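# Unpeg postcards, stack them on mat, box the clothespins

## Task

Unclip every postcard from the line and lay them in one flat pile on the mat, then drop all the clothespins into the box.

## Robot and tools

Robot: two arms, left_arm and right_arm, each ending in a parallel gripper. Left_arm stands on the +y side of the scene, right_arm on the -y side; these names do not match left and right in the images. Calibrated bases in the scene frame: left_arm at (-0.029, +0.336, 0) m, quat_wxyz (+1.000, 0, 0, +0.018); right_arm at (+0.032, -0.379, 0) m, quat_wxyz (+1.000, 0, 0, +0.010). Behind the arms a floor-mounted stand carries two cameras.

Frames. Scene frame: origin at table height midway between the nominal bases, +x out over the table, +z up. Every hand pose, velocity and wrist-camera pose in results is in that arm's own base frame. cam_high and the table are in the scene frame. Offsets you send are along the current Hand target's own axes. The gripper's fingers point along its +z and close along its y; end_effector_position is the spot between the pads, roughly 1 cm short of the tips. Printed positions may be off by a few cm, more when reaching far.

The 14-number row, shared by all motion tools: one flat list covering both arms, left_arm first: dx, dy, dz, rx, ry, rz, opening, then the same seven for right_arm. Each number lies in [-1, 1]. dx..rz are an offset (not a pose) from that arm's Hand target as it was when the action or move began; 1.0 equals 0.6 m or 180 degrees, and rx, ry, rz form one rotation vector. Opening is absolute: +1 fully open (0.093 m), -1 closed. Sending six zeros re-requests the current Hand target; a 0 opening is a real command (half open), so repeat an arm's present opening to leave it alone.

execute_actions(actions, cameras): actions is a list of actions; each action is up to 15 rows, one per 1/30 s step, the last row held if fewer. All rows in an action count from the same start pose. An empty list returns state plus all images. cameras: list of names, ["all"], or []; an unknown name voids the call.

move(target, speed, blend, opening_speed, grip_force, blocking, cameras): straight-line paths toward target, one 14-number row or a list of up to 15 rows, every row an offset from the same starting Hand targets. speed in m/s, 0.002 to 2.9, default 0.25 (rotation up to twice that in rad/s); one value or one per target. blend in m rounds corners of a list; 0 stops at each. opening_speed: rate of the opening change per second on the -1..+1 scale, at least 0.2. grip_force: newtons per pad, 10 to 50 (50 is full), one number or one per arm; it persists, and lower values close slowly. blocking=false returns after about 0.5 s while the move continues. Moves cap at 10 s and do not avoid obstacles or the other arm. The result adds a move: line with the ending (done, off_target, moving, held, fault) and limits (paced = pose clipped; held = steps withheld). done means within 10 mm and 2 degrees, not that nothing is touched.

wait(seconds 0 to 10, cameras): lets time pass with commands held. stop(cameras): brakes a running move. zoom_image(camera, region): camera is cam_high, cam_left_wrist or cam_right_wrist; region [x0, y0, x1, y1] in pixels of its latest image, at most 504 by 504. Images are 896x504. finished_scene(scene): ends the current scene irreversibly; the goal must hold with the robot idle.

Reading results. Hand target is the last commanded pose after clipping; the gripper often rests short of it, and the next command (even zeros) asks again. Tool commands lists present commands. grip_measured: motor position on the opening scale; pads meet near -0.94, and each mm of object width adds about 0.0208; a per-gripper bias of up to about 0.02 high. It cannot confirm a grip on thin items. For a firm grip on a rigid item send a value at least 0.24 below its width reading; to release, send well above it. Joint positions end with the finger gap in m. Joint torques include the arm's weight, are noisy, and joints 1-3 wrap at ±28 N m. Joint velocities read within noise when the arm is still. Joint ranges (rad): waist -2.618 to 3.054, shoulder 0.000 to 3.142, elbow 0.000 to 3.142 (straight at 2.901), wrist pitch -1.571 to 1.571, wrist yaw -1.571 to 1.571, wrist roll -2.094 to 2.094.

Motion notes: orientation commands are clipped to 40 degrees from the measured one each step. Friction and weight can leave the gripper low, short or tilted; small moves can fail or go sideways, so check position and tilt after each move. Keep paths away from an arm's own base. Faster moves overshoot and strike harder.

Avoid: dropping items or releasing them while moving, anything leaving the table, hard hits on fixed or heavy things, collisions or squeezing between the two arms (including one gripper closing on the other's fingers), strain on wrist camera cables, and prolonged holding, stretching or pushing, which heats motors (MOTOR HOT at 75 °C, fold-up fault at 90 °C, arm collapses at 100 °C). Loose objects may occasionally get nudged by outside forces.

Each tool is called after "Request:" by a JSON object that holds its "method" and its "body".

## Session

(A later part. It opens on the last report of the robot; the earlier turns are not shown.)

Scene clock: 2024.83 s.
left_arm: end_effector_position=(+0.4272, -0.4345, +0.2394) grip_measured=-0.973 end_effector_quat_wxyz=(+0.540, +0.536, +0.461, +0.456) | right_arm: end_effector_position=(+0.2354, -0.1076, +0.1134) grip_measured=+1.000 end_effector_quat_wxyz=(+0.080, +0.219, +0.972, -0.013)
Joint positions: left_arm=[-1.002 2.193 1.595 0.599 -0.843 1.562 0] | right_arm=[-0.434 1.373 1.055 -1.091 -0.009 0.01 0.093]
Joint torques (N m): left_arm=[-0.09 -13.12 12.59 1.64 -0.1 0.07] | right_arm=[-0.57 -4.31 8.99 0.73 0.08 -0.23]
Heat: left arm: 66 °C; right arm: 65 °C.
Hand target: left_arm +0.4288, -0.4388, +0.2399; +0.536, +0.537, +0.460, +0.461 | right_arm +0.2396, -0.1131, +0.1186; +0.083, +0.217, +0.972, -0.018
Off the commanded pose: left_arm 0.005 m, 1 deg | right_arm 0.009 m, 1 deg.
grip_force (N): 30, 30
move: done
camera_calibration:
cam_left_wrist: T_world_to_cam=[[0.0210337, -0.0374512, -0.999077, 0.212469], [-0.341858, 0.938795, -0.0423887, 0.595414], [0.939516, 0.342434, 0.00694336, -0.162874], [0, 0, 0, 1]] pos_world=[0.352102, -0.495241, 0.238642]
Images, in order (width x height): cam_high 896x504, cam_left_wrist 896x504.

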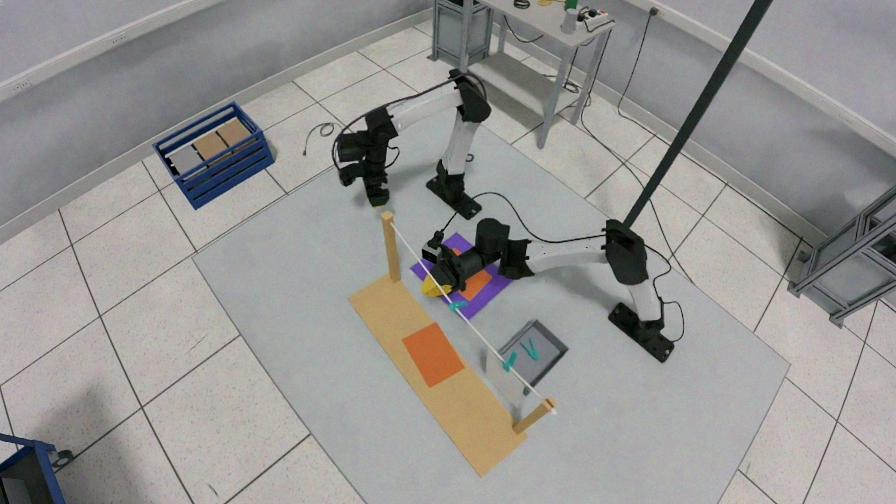

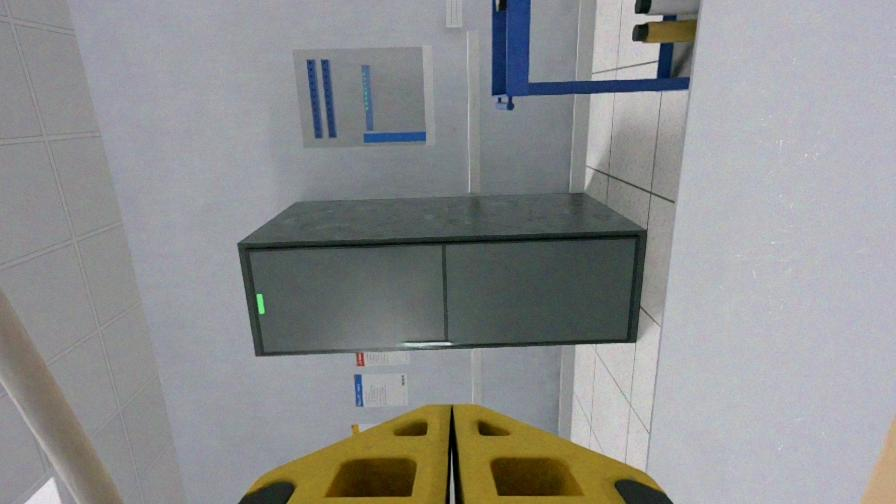

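Request:
{"method": "move", "body": {"target": [[0,0,-0.1833,0,0,0,-1, 0,0,0,0,0,0,1],[0.195,-0.1998,-0.1457,0.3276,0.0805,-0.3801,-1, 0,0,0,0,0,0,1],[0.0988,-0.2832,0.0265,0.3276,0.0805,-0.3801,-1, 0,0,0,0,0,0,1]], "speed": [0.12,0.15,0.1], "blend": [0.02,0.02,0], "cameras": ["cam_high","cam_left_wrist"]}}

Request:
{"method": "zoom_image", "body": {"camera": "cam_high", "region": [340, 220, 560, 480]}}

Scene clock: 2067.50 s.
left_arm: end_effector_position=(+0.4490, -0.3806, +0.0698) grip_measured=-0.973 end_effector_quat_wxyz=(+0.323, +0.327, +0.881, -0.113) | right_arm: end_effector_position=(+0.2354, -0.1076, +0.1134) grip_measured=+1.000 end_effector_quat_wxyz=(+0.080, +0.219, +0.972, -0.013)
Joint positions: left_arm=[-0.706 2.261 1.773 -0.385 -0.01 0.009 0] | right_arm=[-0.434 1.373 1.055 -1.091 -0.009 0.01 0.093]
Joint torques (N m): left_arm=[0.81 -13.59 12.37 1.34 0.14 -0.06] | right_arm=[-0.5 -4.27 9.01 0.71 0.07 -0.24]
Heat: left arm: 70 °C; right arm: 66 °C.
Hand target: left_arm +0.4536, -0.3824, +0.0699; +0.321, +0.323, +0.882, -0.117 | right_arm +0.2396, -0.1131, +0.1186; +0.083, +0.217, +0.972, -0.018
Off the commanded pose: left_arm 0.005 m, 1 deg | right_arm 0.009 m, 1 deg.
grip_force (N): 30, 30
move: done
camera_calibration:
cam_left_wrist: T_world_to_cam=[[-0.621342, -0.783333, -0.0179682, -0.0193632], [-0.76709, 0.612813, -0.189823, 0.622196], [0.159706, -0.104162, -0.981654, 0.0484782], [0, 0, 0, 1]] pos_world=[0.457507, -0.391408, 0.165348]
Images, in order (width x height): cam_high 896x504, cam_left_wrist 896x504.

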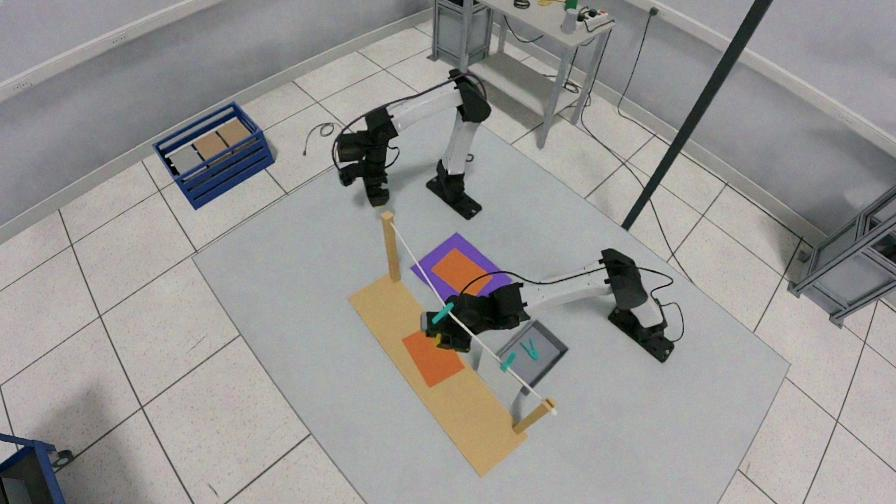

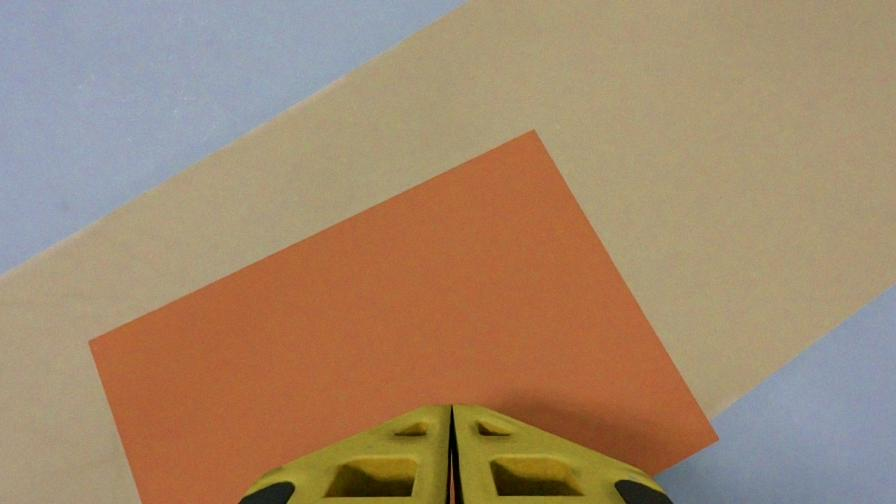

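Scaled by 1.938 from the camera's 896x504 image, which has a finer 1280x720 frame.

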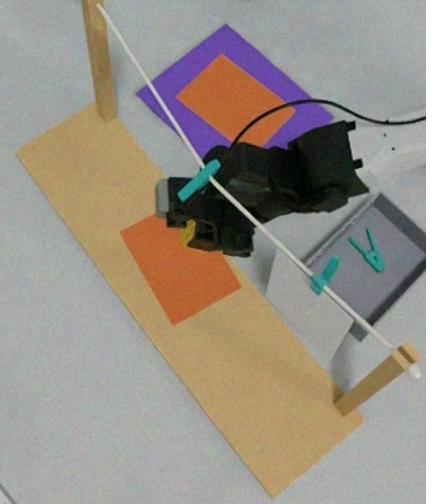

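Request:
{"method": "move", "body": {"target": [0.0482,0,0.0574,0,0,0,-1, 0,0,0,0,0,0,1], "speed": 0.05, "cameras": ["cam_left_wrist"]}}

Scene clock: 2082.27 s.
left_arm: end_effector_position=(+0.4549, -0.3857, +0.0388) grip_measured=-0.973 end_effector_quat_wxyz=(+0.332, +0.326, +0.877, -0.116) | right_arm: end_effector_position=(+0.2354, -0.1076, +0.1134) grip_measured=+1.000 end_effector_quat_wxyz=(+0.080, +0.219, +0.972, -0.013)
Joint positions: left_arm=[-0.706 2.319 1.732 -0.265 -0.009 0.009 0] | right_arm=[-0.434 1.373 1.055 -1.091 -0.009 0.01 0.093]
Joint torques (N m): left_arm=[0.8 -14.06 7.72 1.57 0.14 -0.07] | right_arm=[-0.53 -4.38 8.94 0.7 0.08 -0.21]
Heat: left arm: 71 °C; right arm: 67 °C.
Hand target: left_arm +0.4536, -0.3824, +0.0249; +0.321, +0.323, +0.882, -0.117 | right_arm +0.2396, -0.1131, +0.1186; +0.083, +0.217, +0.972, -0.018
Off the commanded pose: left_arm 0.014 m, 1 deg | right_arm 0.009 m, 1 deg.
grip_force (N): 30, 30
move: off_target (left_arm)
camera_calibration:
cam_left_wrist: T_world_to_cam=[[-0.621275, -0.783408, -0.016997, -0.0203609], [-0.763962, 0.610393, -0.209244, 0.622375], [0.174299, -0.117013, -0.977716, 0.00493873], [0, 0, 0, 1]] pos_world=[0.46196, -0.395266, 0.134711]
Images, in order (width x height): cam_left_wrist 896x504.

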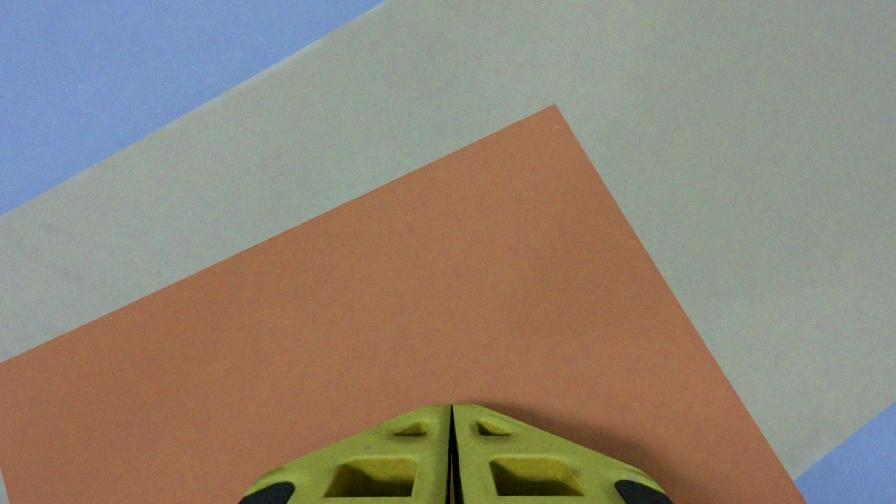

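Request:
{"method": "execute_actions", "body": {"actions": []}}

Scene clock: 2123.80 s.
left_arm: end_effector_position=(+0.4549, -0.3857, +0.0389) grip_measured=-0.973 end_effector_quat_wxyz=(+0.332, +0.326, +0.877, -0.116) | right_arm: end_effector_position=(+0.2354, -0.1076, +0.1134) grip_measured=+1.000 end_effector_quat_wxyz=(+0.080, +0.219, +0.972, -0.013)
Joint positions: left_arm=[-0.706 2.319 1.732 -0.265 -0.009 0.009 0] | right_arm=[-0.434 1.373 1.055 -1.091 -0.009 0.01 0.093]
Joint velocities: within noise
Joint torques (N m): left_arm=[0.81 -14.06 7.72 1.58 0.14 -0.06] | right_arm=[-0.55 -4.36 9.05 0.71 0.06 -0.22]
Heat: left arm: 65 °C; right arm: 67 °C.
Hand target: left_arm +0.4536, -0.3824, +0.0249; +0.321, +0.323, +0.882, -0.117 | right_arm +0.2396, -0.1131, +0.1186; +0.083, +0.217, +0.972, -0.018
Tool commands: left_gripper/opening=-1.0 right_gripper/opening=+1.0
Off the commanded pose: left_arm 0.014 m, 1 deg | right_arm 0.009 m, 1 deg.
grip_force (N): 30, 30
camera_calibration:
cam_left_wrist: T_world_to_cam=[[-0.621268, -0.783415, -0.0169462, -0.0203109], [-0.763898, 0.610327, -0.209668, 0.622452], [0.174599, -0.117315, -0.977626, 0.00465045], [0, 0, 0, 1]] pos_world=[0.462059, -0.395265, 0.13471]
cam_right_wrist: T_world_to_cam=[[-0.415461, -0.909548, -0.0106988, 0.00147356], [-0.874752, 0.396287, 0.278865, 0.254807], [-0.249401, 0.125216, -0.960271, 0.266528], [0, 0, 0, 1]] pos_world=[0.289977, -0.13301, 0.184898]

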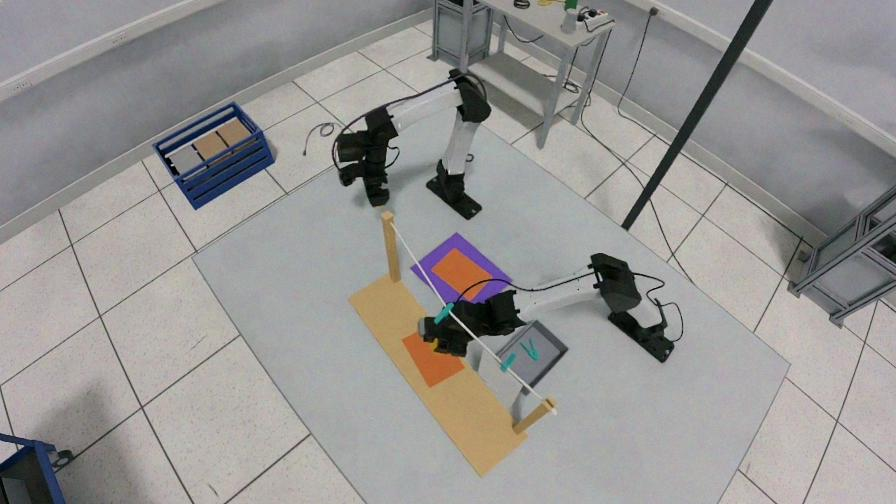

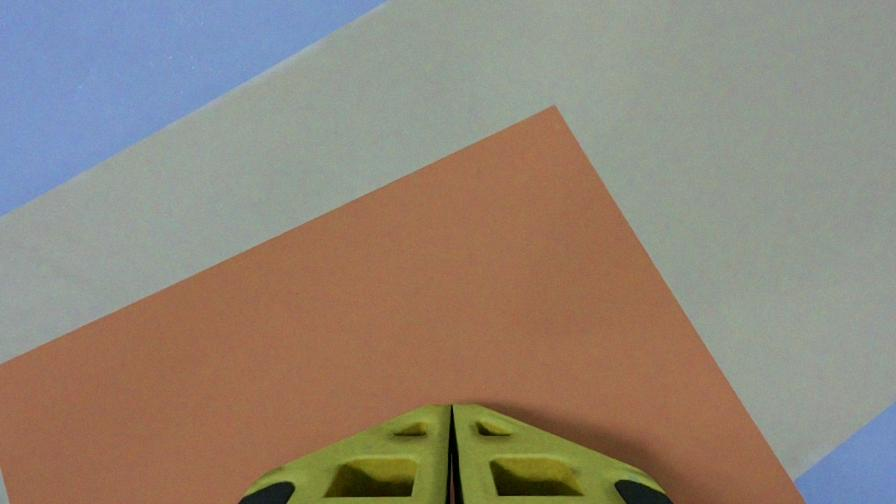

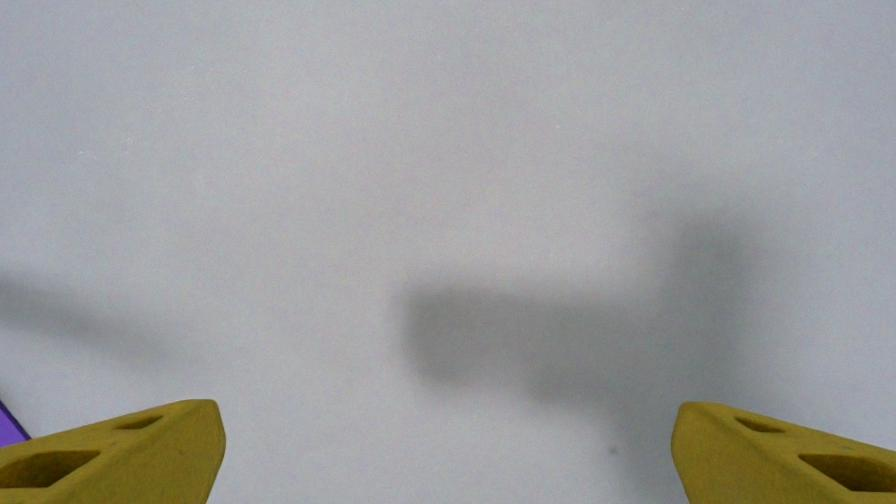

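Request:
{"method": "move", "body": {"target": [0.0182,0,0.0217,0,0,0,-1,0,0,0,0,0,0,1], "speed": 0.05, "cameras": ["cam_left_wrist"]}}

Scene clock: 2131.37 s.
left_arm: end_effector_position=(+0.4574, -0.3879, +0.0297) grip_measured=-0.973 end_effector_quat_wxyz=(+0.340, +0.325, +0.875, -0.119) | right_arm: end_effector_position=(+0.2354, -0.1076, +0.1134) grip_measured=+1.000 end_effector_quat_wxyz=(+0.080, +0.219, +0.972, -0.013)
Joint positions: left_arm=[-0.706 2.337 1.713 -0.21 -0.009 0.009 0] | right_arm=[-0.434 1.373 1.055 -1.091 -0.009 0.01 0.093]
Joint torques (N m): left_arm=[0.81 -13.37 6.98 1.57 0.14 -0.06] | right_arm=[-0.57 -4.3 8.91 0.71 0.06 -0.21]
Heat: left arm: 64 °C; right arm: 67 °C.
Hand target: left_arm +0.4536, -0.3823, +0.0079; +0.321, +0.323, +0.882, -0.117 | right_arm +0.2396, -0.1131, +0.1186; +0.083, +0.217, +0.972, -0.018
Off the commanded pose: left_arm 0.023 m, 2 deg | right_arm 0.009 m, 1 deg.
grip_force (N): 30, 30
move: off_target (left_arm)
camera_calibration:
cam_left_wrist: T_world_to_cam=[[-0.621011, -0.78363, -0.0163856, -0.020852], [-0.760999, 0.607819, -0.226796, 0.621931], [0.187684, -0.128374, -0.973804, -0.0153362], [0, 0, 0, 1]] pos_world=[0.463218, -0.39633, 0.125775]
Images, in order (width x height): cam_left_wrist 896x504.

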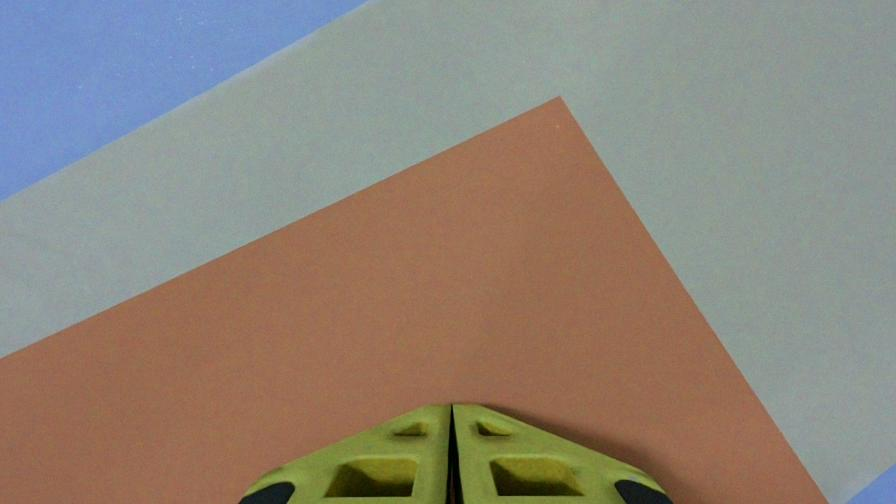

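Request:
{"method": "move", "body": {"target": [0.0129,0,0.0153,0,0,0,-1,0,0,0,0,0,0,1], "speed": 0.05}}

Request:
{"method": "zoom_image", "body": {"camera": "cam_left_wrist", "region": [200, 300, 700, 504]}}

Scene clock: 2143.20 s.
left_arm: end_effector_position=(+0.4611, -0.3910, +0.0290) grip_measured=-0.973 end_effector_quat_wxyz=(+0.354, +0.323, +0.869, -0.124) | right_arm: end_effector_position=(+0.2354, -0.1076, +0.1134) grip_measured=+1.000 end_effector_quat_wxyz=(+0.080, +0.219, +0.972, -0.013)
Joint positions: left_arm=[-0.706 2.343 1.699 -0.158 -0.009 0.009 0] | right_arm=[-0.434 1.373 1.055 -1.091 -0.009 0.01 0.093]
Joint torques (N m): left_arm=[0.79 -12.23 6.65 1.45 0.13 -0.07] | right_arm=[-0.55 -4.44 9.03 0.74 0.06 -0.24]
Heat: left arm: 62 °C; right arm: 68 °C.
Hand target: left_arm +0.4535, -0.3823, -0.0040; +0.321, +0.323, +0.882, -0.117 | right_arm +0.2396, -0.1131, +0.1186; +0.083, +0.217, +0.972, -0.018
Off the commanded pose: left_arm 0.035 m, 4 deg | right_arm 0.009 m, 1 deg.
grip_force (N): 30, 30
move: off_target (left_arm)

Scaled by 1.008 from the camera's 896x504 image, which has a finer 1280x720 frame.
This view is cut from an older image: the scene may have changed since it was taken.

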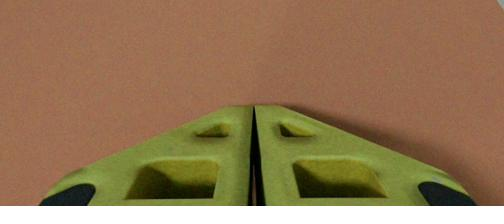

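Request:
{"method": "wait", "body": {"seconds": 0.1, "cameras": ["cam_left_wrist"]}}

Request:
{"method": "zoom_image", "body": {"camera": "cam_left_wrist", "region": [250, 350, 650, 504]}}

Scene clock: 2150.73 s.
left_arm: end_effector_position=(+0.4612, -0.3910, +0.0291) grip_measured=-0.973 end_effector_quat_wxyz=(+0.354, +0.323, +0.869, -0.124) | right_arm: end_effector_position=(+0.2354, -0.1076, +0.1134) grip_measured=+1.000 end_effector_quat_wxyz=(+0.080, +0.219, +0.972, -0.013)
Joint positions: left_arm=[-0.706 2.343 1.699 -0.158 -0.009 0.009 0] | right_arm=[-0.434 1.373 1.055 -1.091 -0.009 0.01 0.093]
Joint torques (N m): left_arm=[0.79 -12.23 6.65 1.45 0.13 -0.07] | right_arm=[-0.68 -4.41 9.05 0.71 0.06 -0.25]
Heat: left arm: 62 °C; right arm: 68 °C.
Hand target: left_arm +0.4536, -0.3823, -0.0040; +0.321, +0.323, +0.882, -0.117 | right_arm +0.2396, -0.1131, +0.1186; +0.083, +0.217, +0.972, -0.018
Tool commands: left_gripper/opening=-1.0 right_gripper/opening=+1.0
Off the commanded pose: left_arm 0.035 m, 4 deg | right_arm 0.009 m, 1 deg.
grip_force (N): 30, 30
wait: 0.10 s; at rest from the start
camera_calibration:
cam_left_wrist: T_world_to_cam=[[-0.620654, -0.783937, -0.015212, -0.021298], [-0.755069, 0.602803, -0.257876, 0.622772], [0.211328, -0.148566, -0.966058, -0.0360891], [0, 0, 0, 1]] pos_world=[0.464644, -0.397467, 0.12541]
Images, in order (width x height): cam_left_wrist 896x504.

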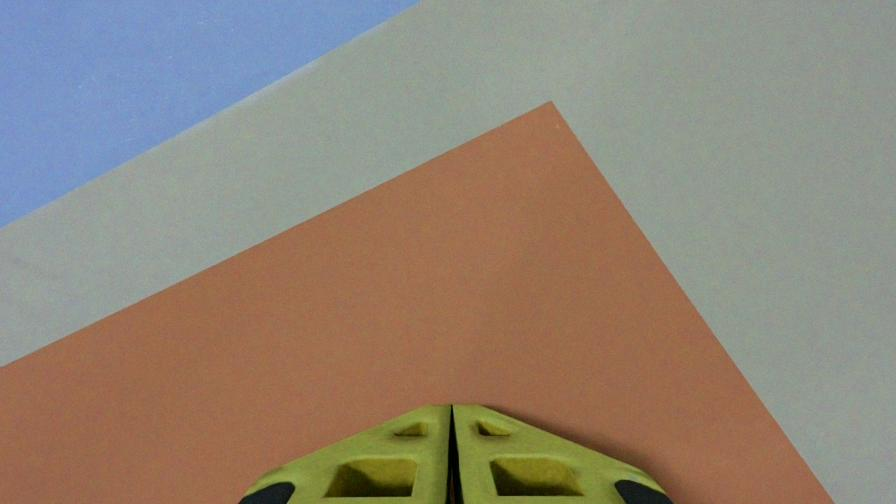

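Scaled by 1.260 from the camera's 896x504 image, which has a finer 1280x720 frame.

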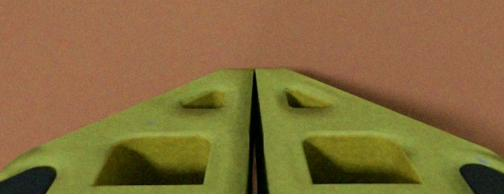

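Request:
{"method": "move", "body": {"target": [0.0598,-0.0479,-0.0503,0,0,0,-1,0,0,0,0,0,0,1], "speed": 0.06, "cameras": ["cam_high","cam_left_wrist"]}}

Scene clock: 2162.27 s.
left_arm: end_effector_position=(+0.4269, -0.3853, +0.0276) grip_measured=-0.973 end_effector_quat_wxyz=(+0.379, +0.311, +0.861, -0.131) | right_arm: end_effector_position=(+0.2354, -0.1076, +0.1134) grip_measured=+1.000 end_effector_quat_wxyz=(+0.080, +0.219, +0.972, -0.013)
Joint positions: left_arm=[-0.749 2.228 1.444 0.038 -0.052 -0.033 0] | right_arm=[-0.434 1.373 1.055 -1.091 -0.009 0.01 0.093]
Joint torques (N m): left_arm=[-1.24 -14.35 4.82 0.8 0.11 -0.12] | right_arm=[-0.55 -4.36 8.95 0.71 0.11 -0.2]
Heat: left arm: 61 °C; right arm: 68 °C.
Hand target: left_arm +0.3992, -0.3740, -0.0040; +0.321, +0.323, +0.882, -0.117 | right_arm +0.2396, -0.1131, +0.1186; +0.083, +0.217, +0.972, -0.018
Off the commanded pose: left_arm 0.043 m, 7 deg | right_arm 0.009 m, 1 deg.
grip_force (N): 30, 30
move: off_target (left_arm)
camera_calibration:
cam_left_wrist: T_world_to_cam=[[-0.607155, -0.794511, -0.0107339, -0.0480957], [-0.752692, 0.579421, -0.31261, 0.584534], [0.254591, -0.181723, -0.949821, -0.06109], [0, 0, 0, 1]] pos_world=[0.426326, -0.388006, 0.12419]
Images, in order (width x height): cam_high 896x504, cam_left_wrist 896x504.

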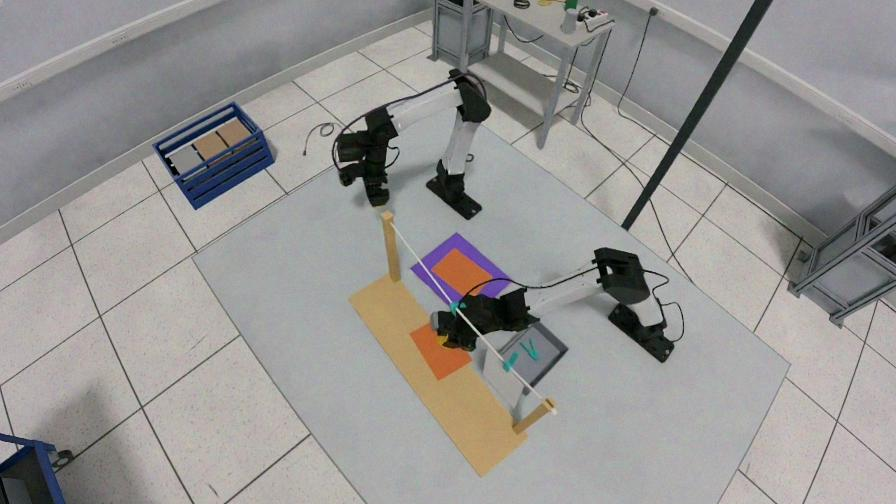

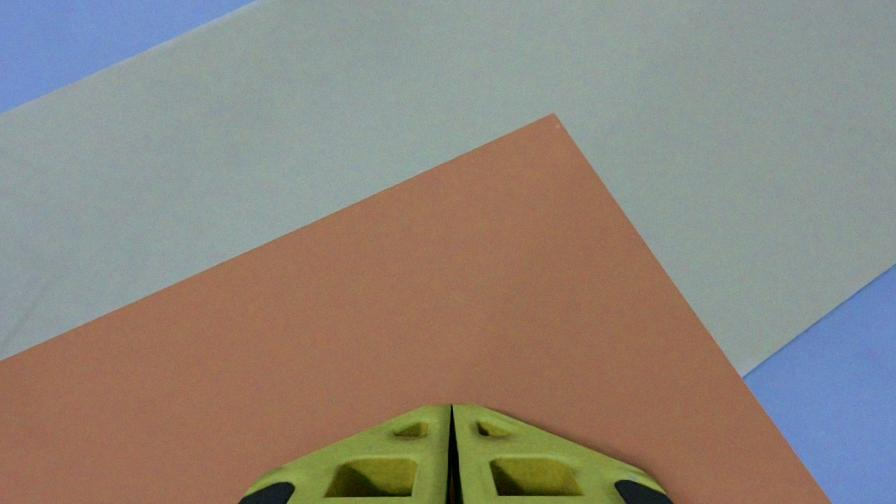

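Request:
{"method": "move", "body": {"target": [0.0272,-0.0218,-0.0229,0,0,0,-1,0,0,0,0,0,0,1], "speed": 0.06, "cameras": ["cam_high","cam_left_wrist"]}}

Scene clock: 2186.67 s.
left_arm: end_effector_position=(+0.3976, -0.3834, +0.0251) grip_measured=-0.973 end_effector_quat_wxyz=(+0.373, +0.315, +0.863, -0.133) | right_arm: end_effector_position=(+0.2354, -0.1076, +0.1134) grip_measured=+1.000 end_effector_quat_wxyz=(+0.080, +0.219, +0.972, -0.013)
Joint positions: left_arm=[-0.789 2.164 1.331 0.073 -0.07 -0.059 0] | right_arm=[-0.434 1.373 1.055 -1.091 -0.009 0.01 0.093]
Joint torques (N m): left_arm=[-0.77 -13.46 4.85 0.9 0.06 -0.13] | right_arm=[-0.57 -4.31 9.09 0.74 0.07 -0.24]
Heat: left arm: 61 °C; right arm: 68 °C.
Hand target: left_arm +0.3745, -0.3702, -0.0039; +0.321, +0.323, +0.882, -0.117 | right_arm +0.2396, -0.1131, +0.1186; +0.083, +0.217, +0.972, -0.018
Off the commanded pose: left_arm 0.039 m, 7 deg | right_arm 0.009 m, 1 deg.
grip_force (N): 30, 30
move: off_target (left_arm)
camera_calibration:
cam_left_wrist: T_world_to_cam=[[-0.613373, -0.789773, -0.00569363, -0.0602043], [-0.752147, 0.586319, -0.300841, 0.562824], [0.240935, -0.180245, -0.953657, -0.0496477], [0, 0, 0, 1]] pos_world=[0.39836, -0.386491, 0.121631]
Images, in order (width x height): cam_high 896x504, cam_left_wrist 896x504.

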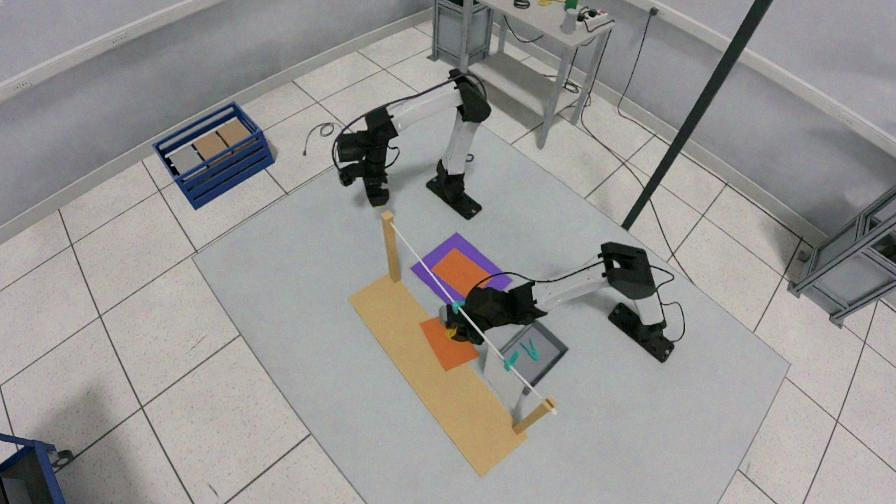

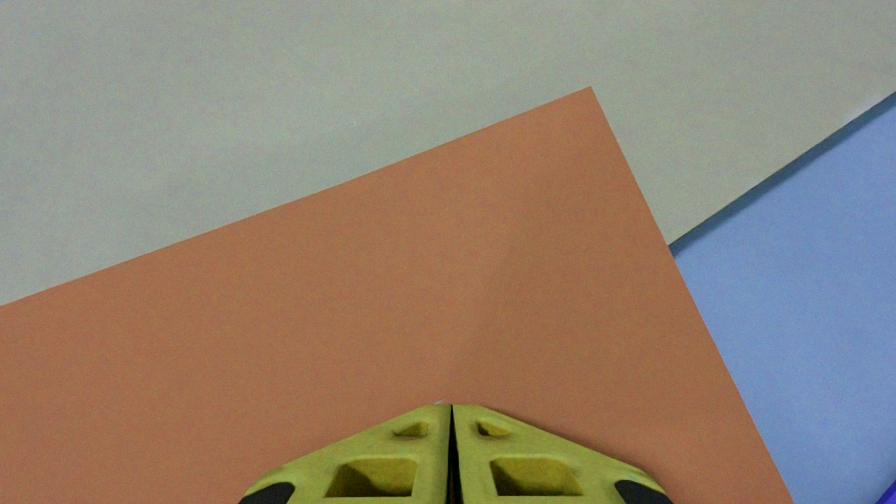

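Request:
{"method": "move", "body": {"target": [-0.0875,0.007,-0.0438,0,0,0,-1,0,0,0,0,0,0,1], "speed": 0.1}}

Scene clock: 2215.17 s.
left_arm: end_effector_position=(+0.3897, -0.3771, +0.0325) grip_measured=-0.973 end_effector_quat_wxyz=(+0.309, +0.327, +0.887, -0.107) | right_arm: end_effector_position=(+0.2354, -0.1076, +0.1134) grip_measured=+1.000 end_effector_quat_wxyz=(+0.080, +0.219, +0.972, -0.013)
Joint positions: left_arm=[-0.789 2.157 1.465 -0.214 -0.064 -0.06 0] | right_arm=[-0.434 1.373 1.055 -1.091 -0.009 0.01 0.093]
Joint torques (N m): left_arm=[0.61 -15.87 11.34 1.32 0.1 -0.01] | right_arm=[-0.46 -4.31 9.03 0.7 0.06 -0.24]
Heat: left arm: 58 °C; right arm: 68 °C.
Hand target: left_arm +0.3950, -0.3820, +0.0500; +0.321, +0.323, +0.882, -0.117 | right_arm +0.2396, -0.1131, +0.1186; +0.083, +0.217, +0.972, -0.018
Off the commanded pose: left_arm 0.019 m, 2 deg | right_arm 0.009 m, 1 deg.
grip_force (N): 30, 30
move: off_target (left_arm)

Request:
{"method": "move", "body": {"target": [0.1215,0.0285,-0.2543,-0.0153,-0.0910,0.5427,-1,0,0,0,0,0,0,1], "speed": 0.15, "cameras": ["cam_high","cam_left_wrist"]}}

Request:
{"method": "zoom_image", "body": {"camera": "cam_high", "region": [380, 220, 580, 420]}}

Scene clock: 2251.80 s.
left_arm: end_effector_position=(+0.2933, -0.2744, +0.1229) grip_measured=-0.973 end_effector_quat_wxyz=(+0.418, +0.846, +0.296, +0.147) | right_arm: end_effector_position=(+0.2354, -0.1076, +0.1134) grip_measured=+1.000 end_effector_quat_wxyz=(+0.080, +0.219, +0.972, -0.013)
Joint positions: left_arm=[-0.681 1.425 0.76 0.002 0.171 1.704 0] | right_arm=[-0.434 1.373 1.055 -1.091 -0.009 0.01 0.093]
Joint torques (N m): left_arm=[0.94 -8.43 7.49 1.5 0.29 0.12] | right_arm=[-0.46 -4.31 9.05 0.73 0.05 -0.24]
Heat: left arm: 62 °C; right arm: 69 °C.
Hand target: left_arm +0.2885, -0.2696, +0.1200; +0.414, +0.850, +0.292, +0.143 | right_arm +0.2396, -0.1131, +0.1186; +0.083, +0.217, +0.972, -0.018
Off the commanded pose: left_arm 0.007 m, 1 deg | right_arm 0.009 m, 1 deg.
grip_force (N): 30, 30
move: done
camera_calibration:
cam_left_wrist: T_world_to_cam=[[-0.38405, 0.442119, -0.810577, 0.332042], [0.428004, 0.863129, 0.267995, 0.109735], [0.818118, -0.244007, -0.520714, -0.151531], [0, 0, 0, 1]] pos_world=[0.204524, -0.278493, 0.160833]
Images, in order (width x height): cam_high 896x504, cam_left_wrist 896x504.

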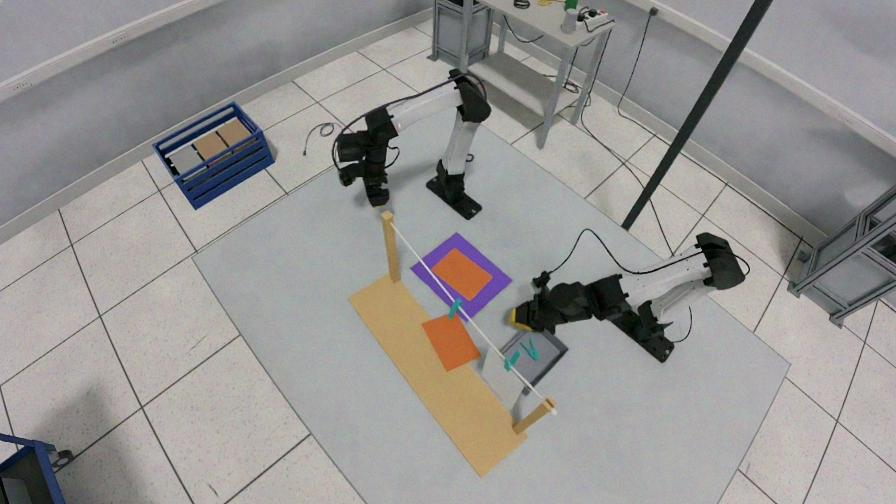

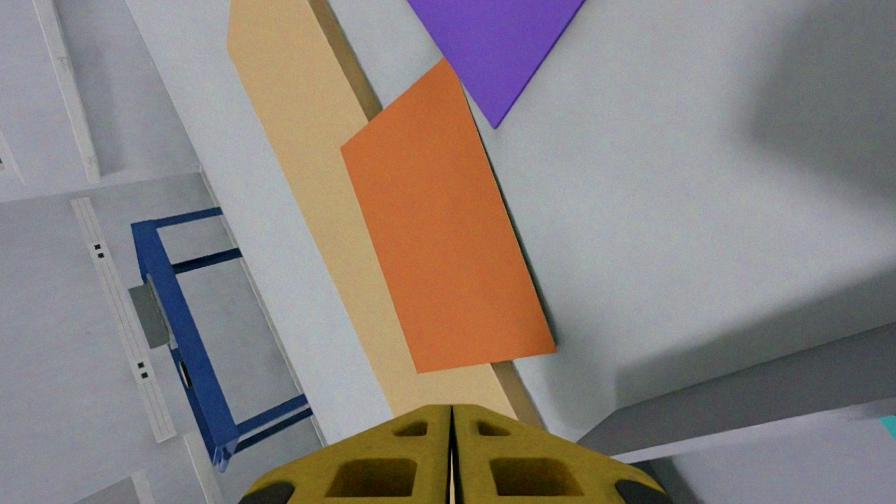

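Scaled by 2.520 from the camera's 896x504 image, which has a finer 1280x720 frame.

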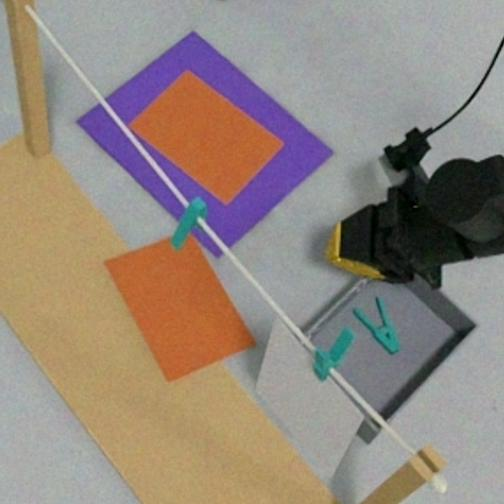

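Request:
{"method": "move", "body": {"target": [[0.0372,0.0983,0.2613,0.0778,0,0,-1,0,0,0,0,0,0,1],[0.0372,-0.0002,0.3383,0.0778,0,0,-1,0,0,0,0,0,0,1]], "speed": [0.15,0.06], "cameras": ["cam_high","cam_left_wrist"]}}

Request:
{"method": "zoom_image", "body": {"camera": "cam_high", "region": [380, 220, 580, 420]}}

Scene clock: 2278.50 s.
left_arm: end_effector_position=(+0.4152, -0.3881, +0.0261) grip_measured=-0.973 end_effector_quat_wxyz=(+0.338, +0.881, +0.308, +0.118) | right_arm: end_effector_position=(+0.2354, -0.1076, +0.1134) grip_measured=+1.000 end_effector_quat_wxyz=(+0.080, +0.219, +0.972, -0.013)
Joint positions: left_arm=[-0.716 2.238 1.527 -0.136 0.121 1.707 0] | right_arm=[-0.434 1.373 1.055 -1.091 -0.009 0.01 0.093]
Joint torques (N m): left_arm=[-0.38 -11.07 6.28 1.34 0.06 0.12] | right_arm=[-0.53 -4.34 9.02 0.72 0.05 -0.24]
Heat: left arm: 60 °C; right arm: 69 °C.
Hand target: left_arm +0.4045, -0.3820, -0.0051; +0.308, +0.894, +0.307, +0.106 | right_arm +0.2396, -0.1131, +0.1186; +0.083, +0.217, +0.972, -0.018
Off the commanded pose: left_arm 0.034 m, 4 deg | right_arm 0.009 m, 1 deg.
grip_force (N): 30, 30
move: off_target (left_arm)
camera_calibration:
cam_left_wrist: T_world_to_cam=[[-0.471585, 0.551346, -0.688204, 0.426319], [0.463711, 0.818868, 0.338272, 0.147773], [0.750053, -0.159603, -0.641831, -0.2653], [0, 0, 0, 1]] pos_world=[0.331511, -0.398398, 0.0731297]
Images, in order (width x height): cam_high 896x504, cam_left_wrist 896x504.

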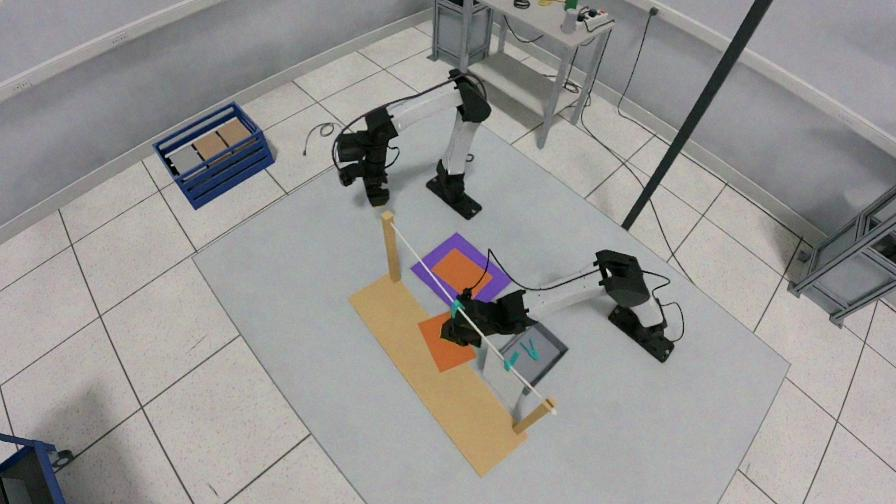

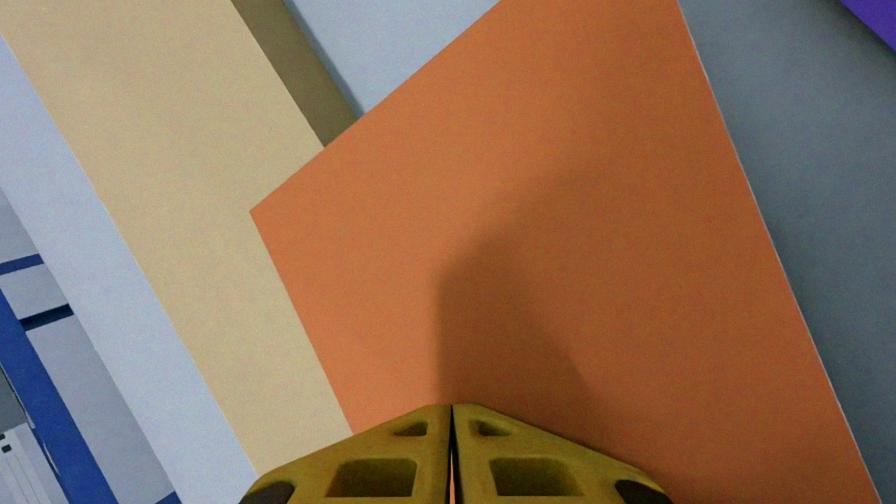

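Scaled by 2.520 from the camera's 896x504 image, which has a finer 1280x720 frame.

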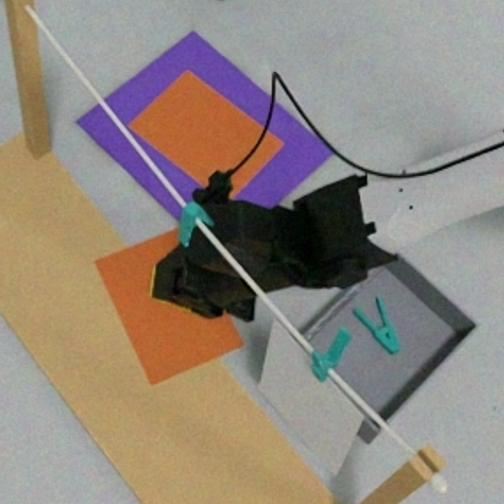

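Request:
{"method": "move", "body": {"target": [[0.0078,0.0867,-0.0803,0,0,0,-1,0,0,0,0,0,0,1],[-0.0417,-0.0143,-0.1595,0,0,0,-0.21,0,0,0,0,0,0,1]], "speed": [0.1,0.12], "blend": [0.01,0], "cameras": ["cam_high","cam_left_wrist"]}}

Request:
{"method": "zoom_image", "body": {"camera": "cam_high", "region": [380, 220, 580, 420]}}

Scene clock: 2308.30 s.
left_arm: end_effector_position=(+0.3465, -0.3464, +0.0577) grip_measured=-0.211 end_effector_quat_wxyz=(+0.301, +0.899, +0.303, +0.101) | right_arm: end_effector_position=(+0.2354, -0.1076, +0.1134) grip_measured=+1.000 end_effector_quat_wxyz=(+0.080, +0.219, +0.972, -0.013)
Joint positions: left_arm=[-0.75 1.948 1.269 -0.252 0.102 1.707 0.035] | right_arm=[-0.434 1.373 1.055 -1.091 -0.009 0.01 0.093]
Joint torques (N m): left_arm=[-0.21 -14.65 7.04 1.39 0.05 -0.15] | right_arm=[-0.59 -4.31 8.99 0.69 0.07 -0.26]
Heat: left arm: 58 °C; right arm: 69 °C.
Hand target: left_arm +0.3443, -0.3456, +0.0650; +0.308, +0.894, +0.307, +0.106 | right_arm +0.2396, -0.1131, +0.1186; +0.083, +0.217, +0.972, -0.018
Off the commanded pose: left_arm 0.008 m, 1 deg | right_arm 0.009 m, 1 deg.
grip_force (N): 30, 30
move: done
camera_calibration:
cam_left_wrist: T_world_to_cam=[[-0.493499, 0.607105, -0.622802, 0.41577], [0.50071, 0.78382, 0.367309, 0.108127], [0.711159, -0.130577, -0.690798, -0.160448], [0, 0, 0, 1]] pos_world=[0.265146, -0.358119, 0.108389]
Images, in order (width x height): cam_high 896x504, cam_left_wrist 896x504.

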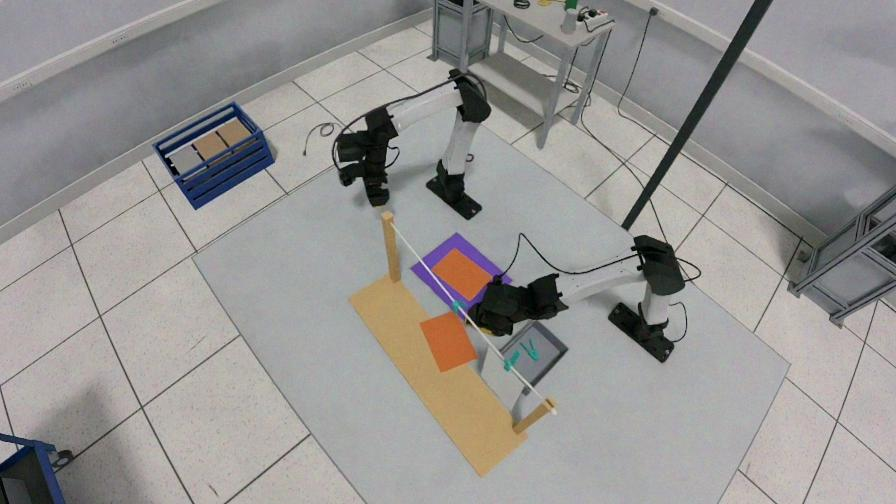

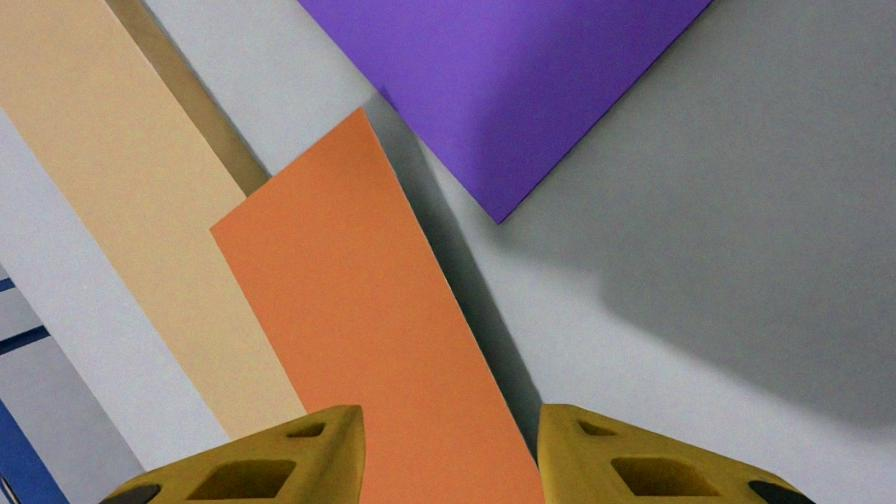

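Scaled by 2.520 from the camera's 896x504 image, which has a finer 1280x720 frame.

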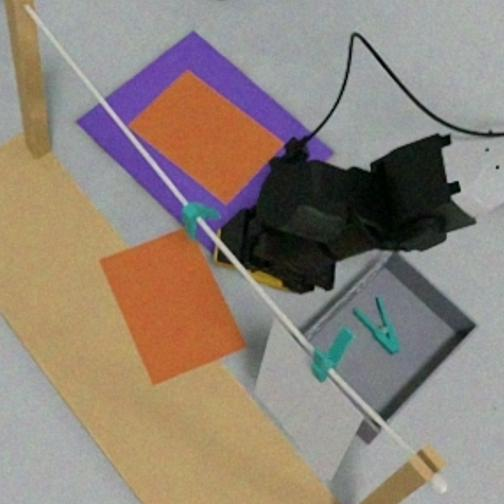

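Request:
{"method": "move", "body": {"target": [0,-0.0564,0.0722,0,0,0,-0.21,0,0,0,0,0,0,1], "speed": 0.06, "cameras": ["cam_left_wrist"]}}

Scene clock: 2322.40 s.
left_arm: end_effector_position=(+0.3495, -0.3489, +0.0245) grip_measured=-0.211 end_effector_quat_wxyz=(+0.319, +0.892, +0.300, +0.112) | right_arm: end_effector_position=(+0.2354, -0.1076, +0.1134) grip_measured=+1.000 end_effector_quat_wxyz=(+0.080, +0.219, +0.972, -0.013)
Joint positions: left_arm=[-0.75 2.008 1.175 -0.054 0.101 1.707 0.035] | right_arm=[-0.434 1.373 1.055 -1.091 -0.009 0.01 0.093]
Joint torques (N m): left_arm=[-0.21 -10.29 6.23 1.48 0.05 -0.15] | right_arm=[-0.61 -4.36 8.94 0.7 0.05 -0.21]
Heat: left arm: 59 °C; right arm: 69 °C.
Hand target: left_arm +0.3443, -0.3456, +0.0102; +0.308, +0.894, +0.307, +0.106 | right_arm +0.2396, -0.1131, +0.1186; +0.083, +0.217, +0.972, -0.018
Off the commanded pose: left_arm 0.016 m, 2 deg | right_arm 0.009 m, 1 deg.
grip_force (N): 30, 30
move: off_target (left_arm)
camera_calibration:
cam_left_wrist: T_world_to_cam=[[-0.472761, 0.587298, -0.656946, 0.384821], [0.487738, 0.795307, 0.359998, 0.129549], [0.7339, -0.150224, -0.662438, -0.201328], [0, 0, 0, 1]] pos_world=[0.266497, -0.359281, 0.0728019]
Images, in order (width x height): cam_left_wrist 896x504.

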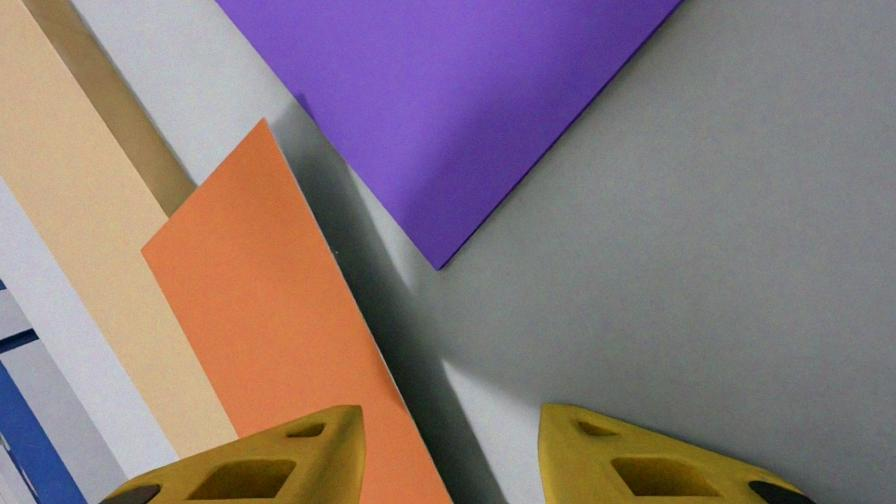

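Request:
{"method": "move", "body": {"target": [0,0.0289,0.0226,0,0,0,-0.21,0,0,0,0,0,0,1], "speed": 0.05, "cameras": ["cam_left_wrist","cam_high"]}}

Scene clock: 2359.50 s.
left_arm: end_effector_position=(+0.3601, -0.3605, +0.0235) grip_measured=-0.211 end_effector_quat_wxyz=(+0.321, +0.891, +0.302, +0.113) | right_arm: end_effector_position=(+0.2354, -0.1076, +0.1134) grip_measured=+1.000 end_effector_quat_wxyz=(+0.080, +0.219, +0.972, -0.013)
Joint positions: left_arm=[-0.754 2.059 1.247 -0.071 0.097 1.7 0.035] | right_arm=[-0.434 1.373 1.055 -1.091 -0.009 0.01 0.093]
Joint torques (N m): left_arm=[-0.62 -9.13 9.74 1.29 0.04 -0.15] | right_arm=[-0.77 -4.29 9.03 0.71 0.07 -0.25]
Heat: left arm: 58 °C; right arm: 70 °C.
Hand target: left_arm +0.3579, -0.3629, +0.0100; +0.308, +0.894, +0.308, +0.106 | right_arm +0.2396, -0.1131, +0.1186; +0.083, +0.217, +0.972, -0.018
Off the commanded pose: left_arm 0.014 m, 2 deg | right_arm 0.009 m, 1 deg.
grip_force (N): 30, 30
move: off_target (left_arm)
camera_calibration:
cam_left_wrist: T_world_to_cam=[[-0.473602, 0.583512, -0.659708, 0.394995], [0.484017, 0.798226, 0.358556, 0.136315], [0.735818, -0.149497, -0.660471, -0.211997], [0, 0, 0, 1]] pos_world=[0.277083, -0.370988, 0.0716868]
Images, in order (width x height): cam_high 896x504, cam_left_wrist 896x504.

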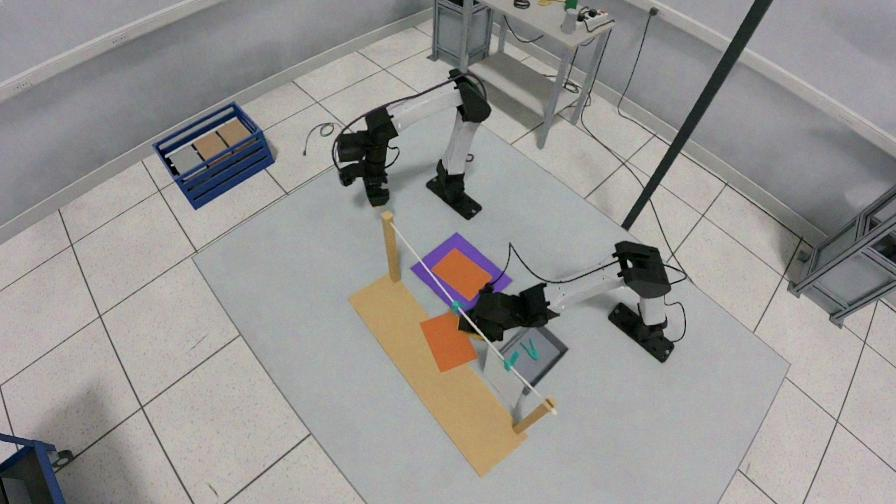

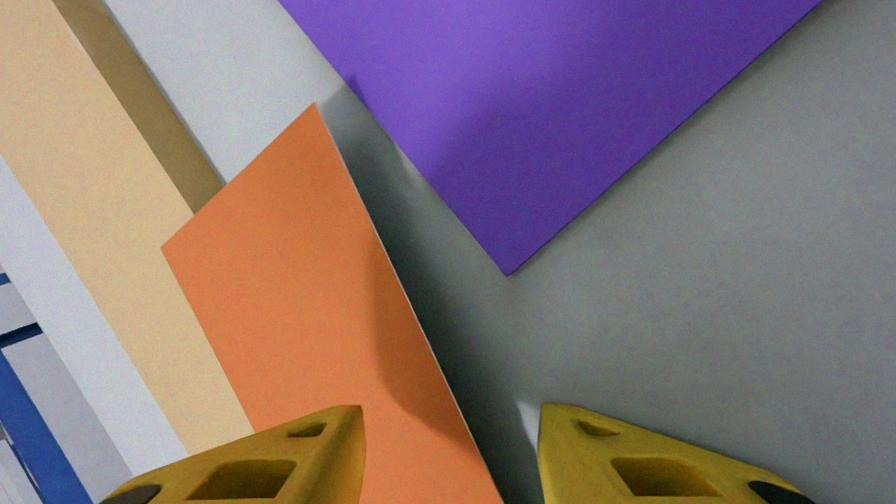

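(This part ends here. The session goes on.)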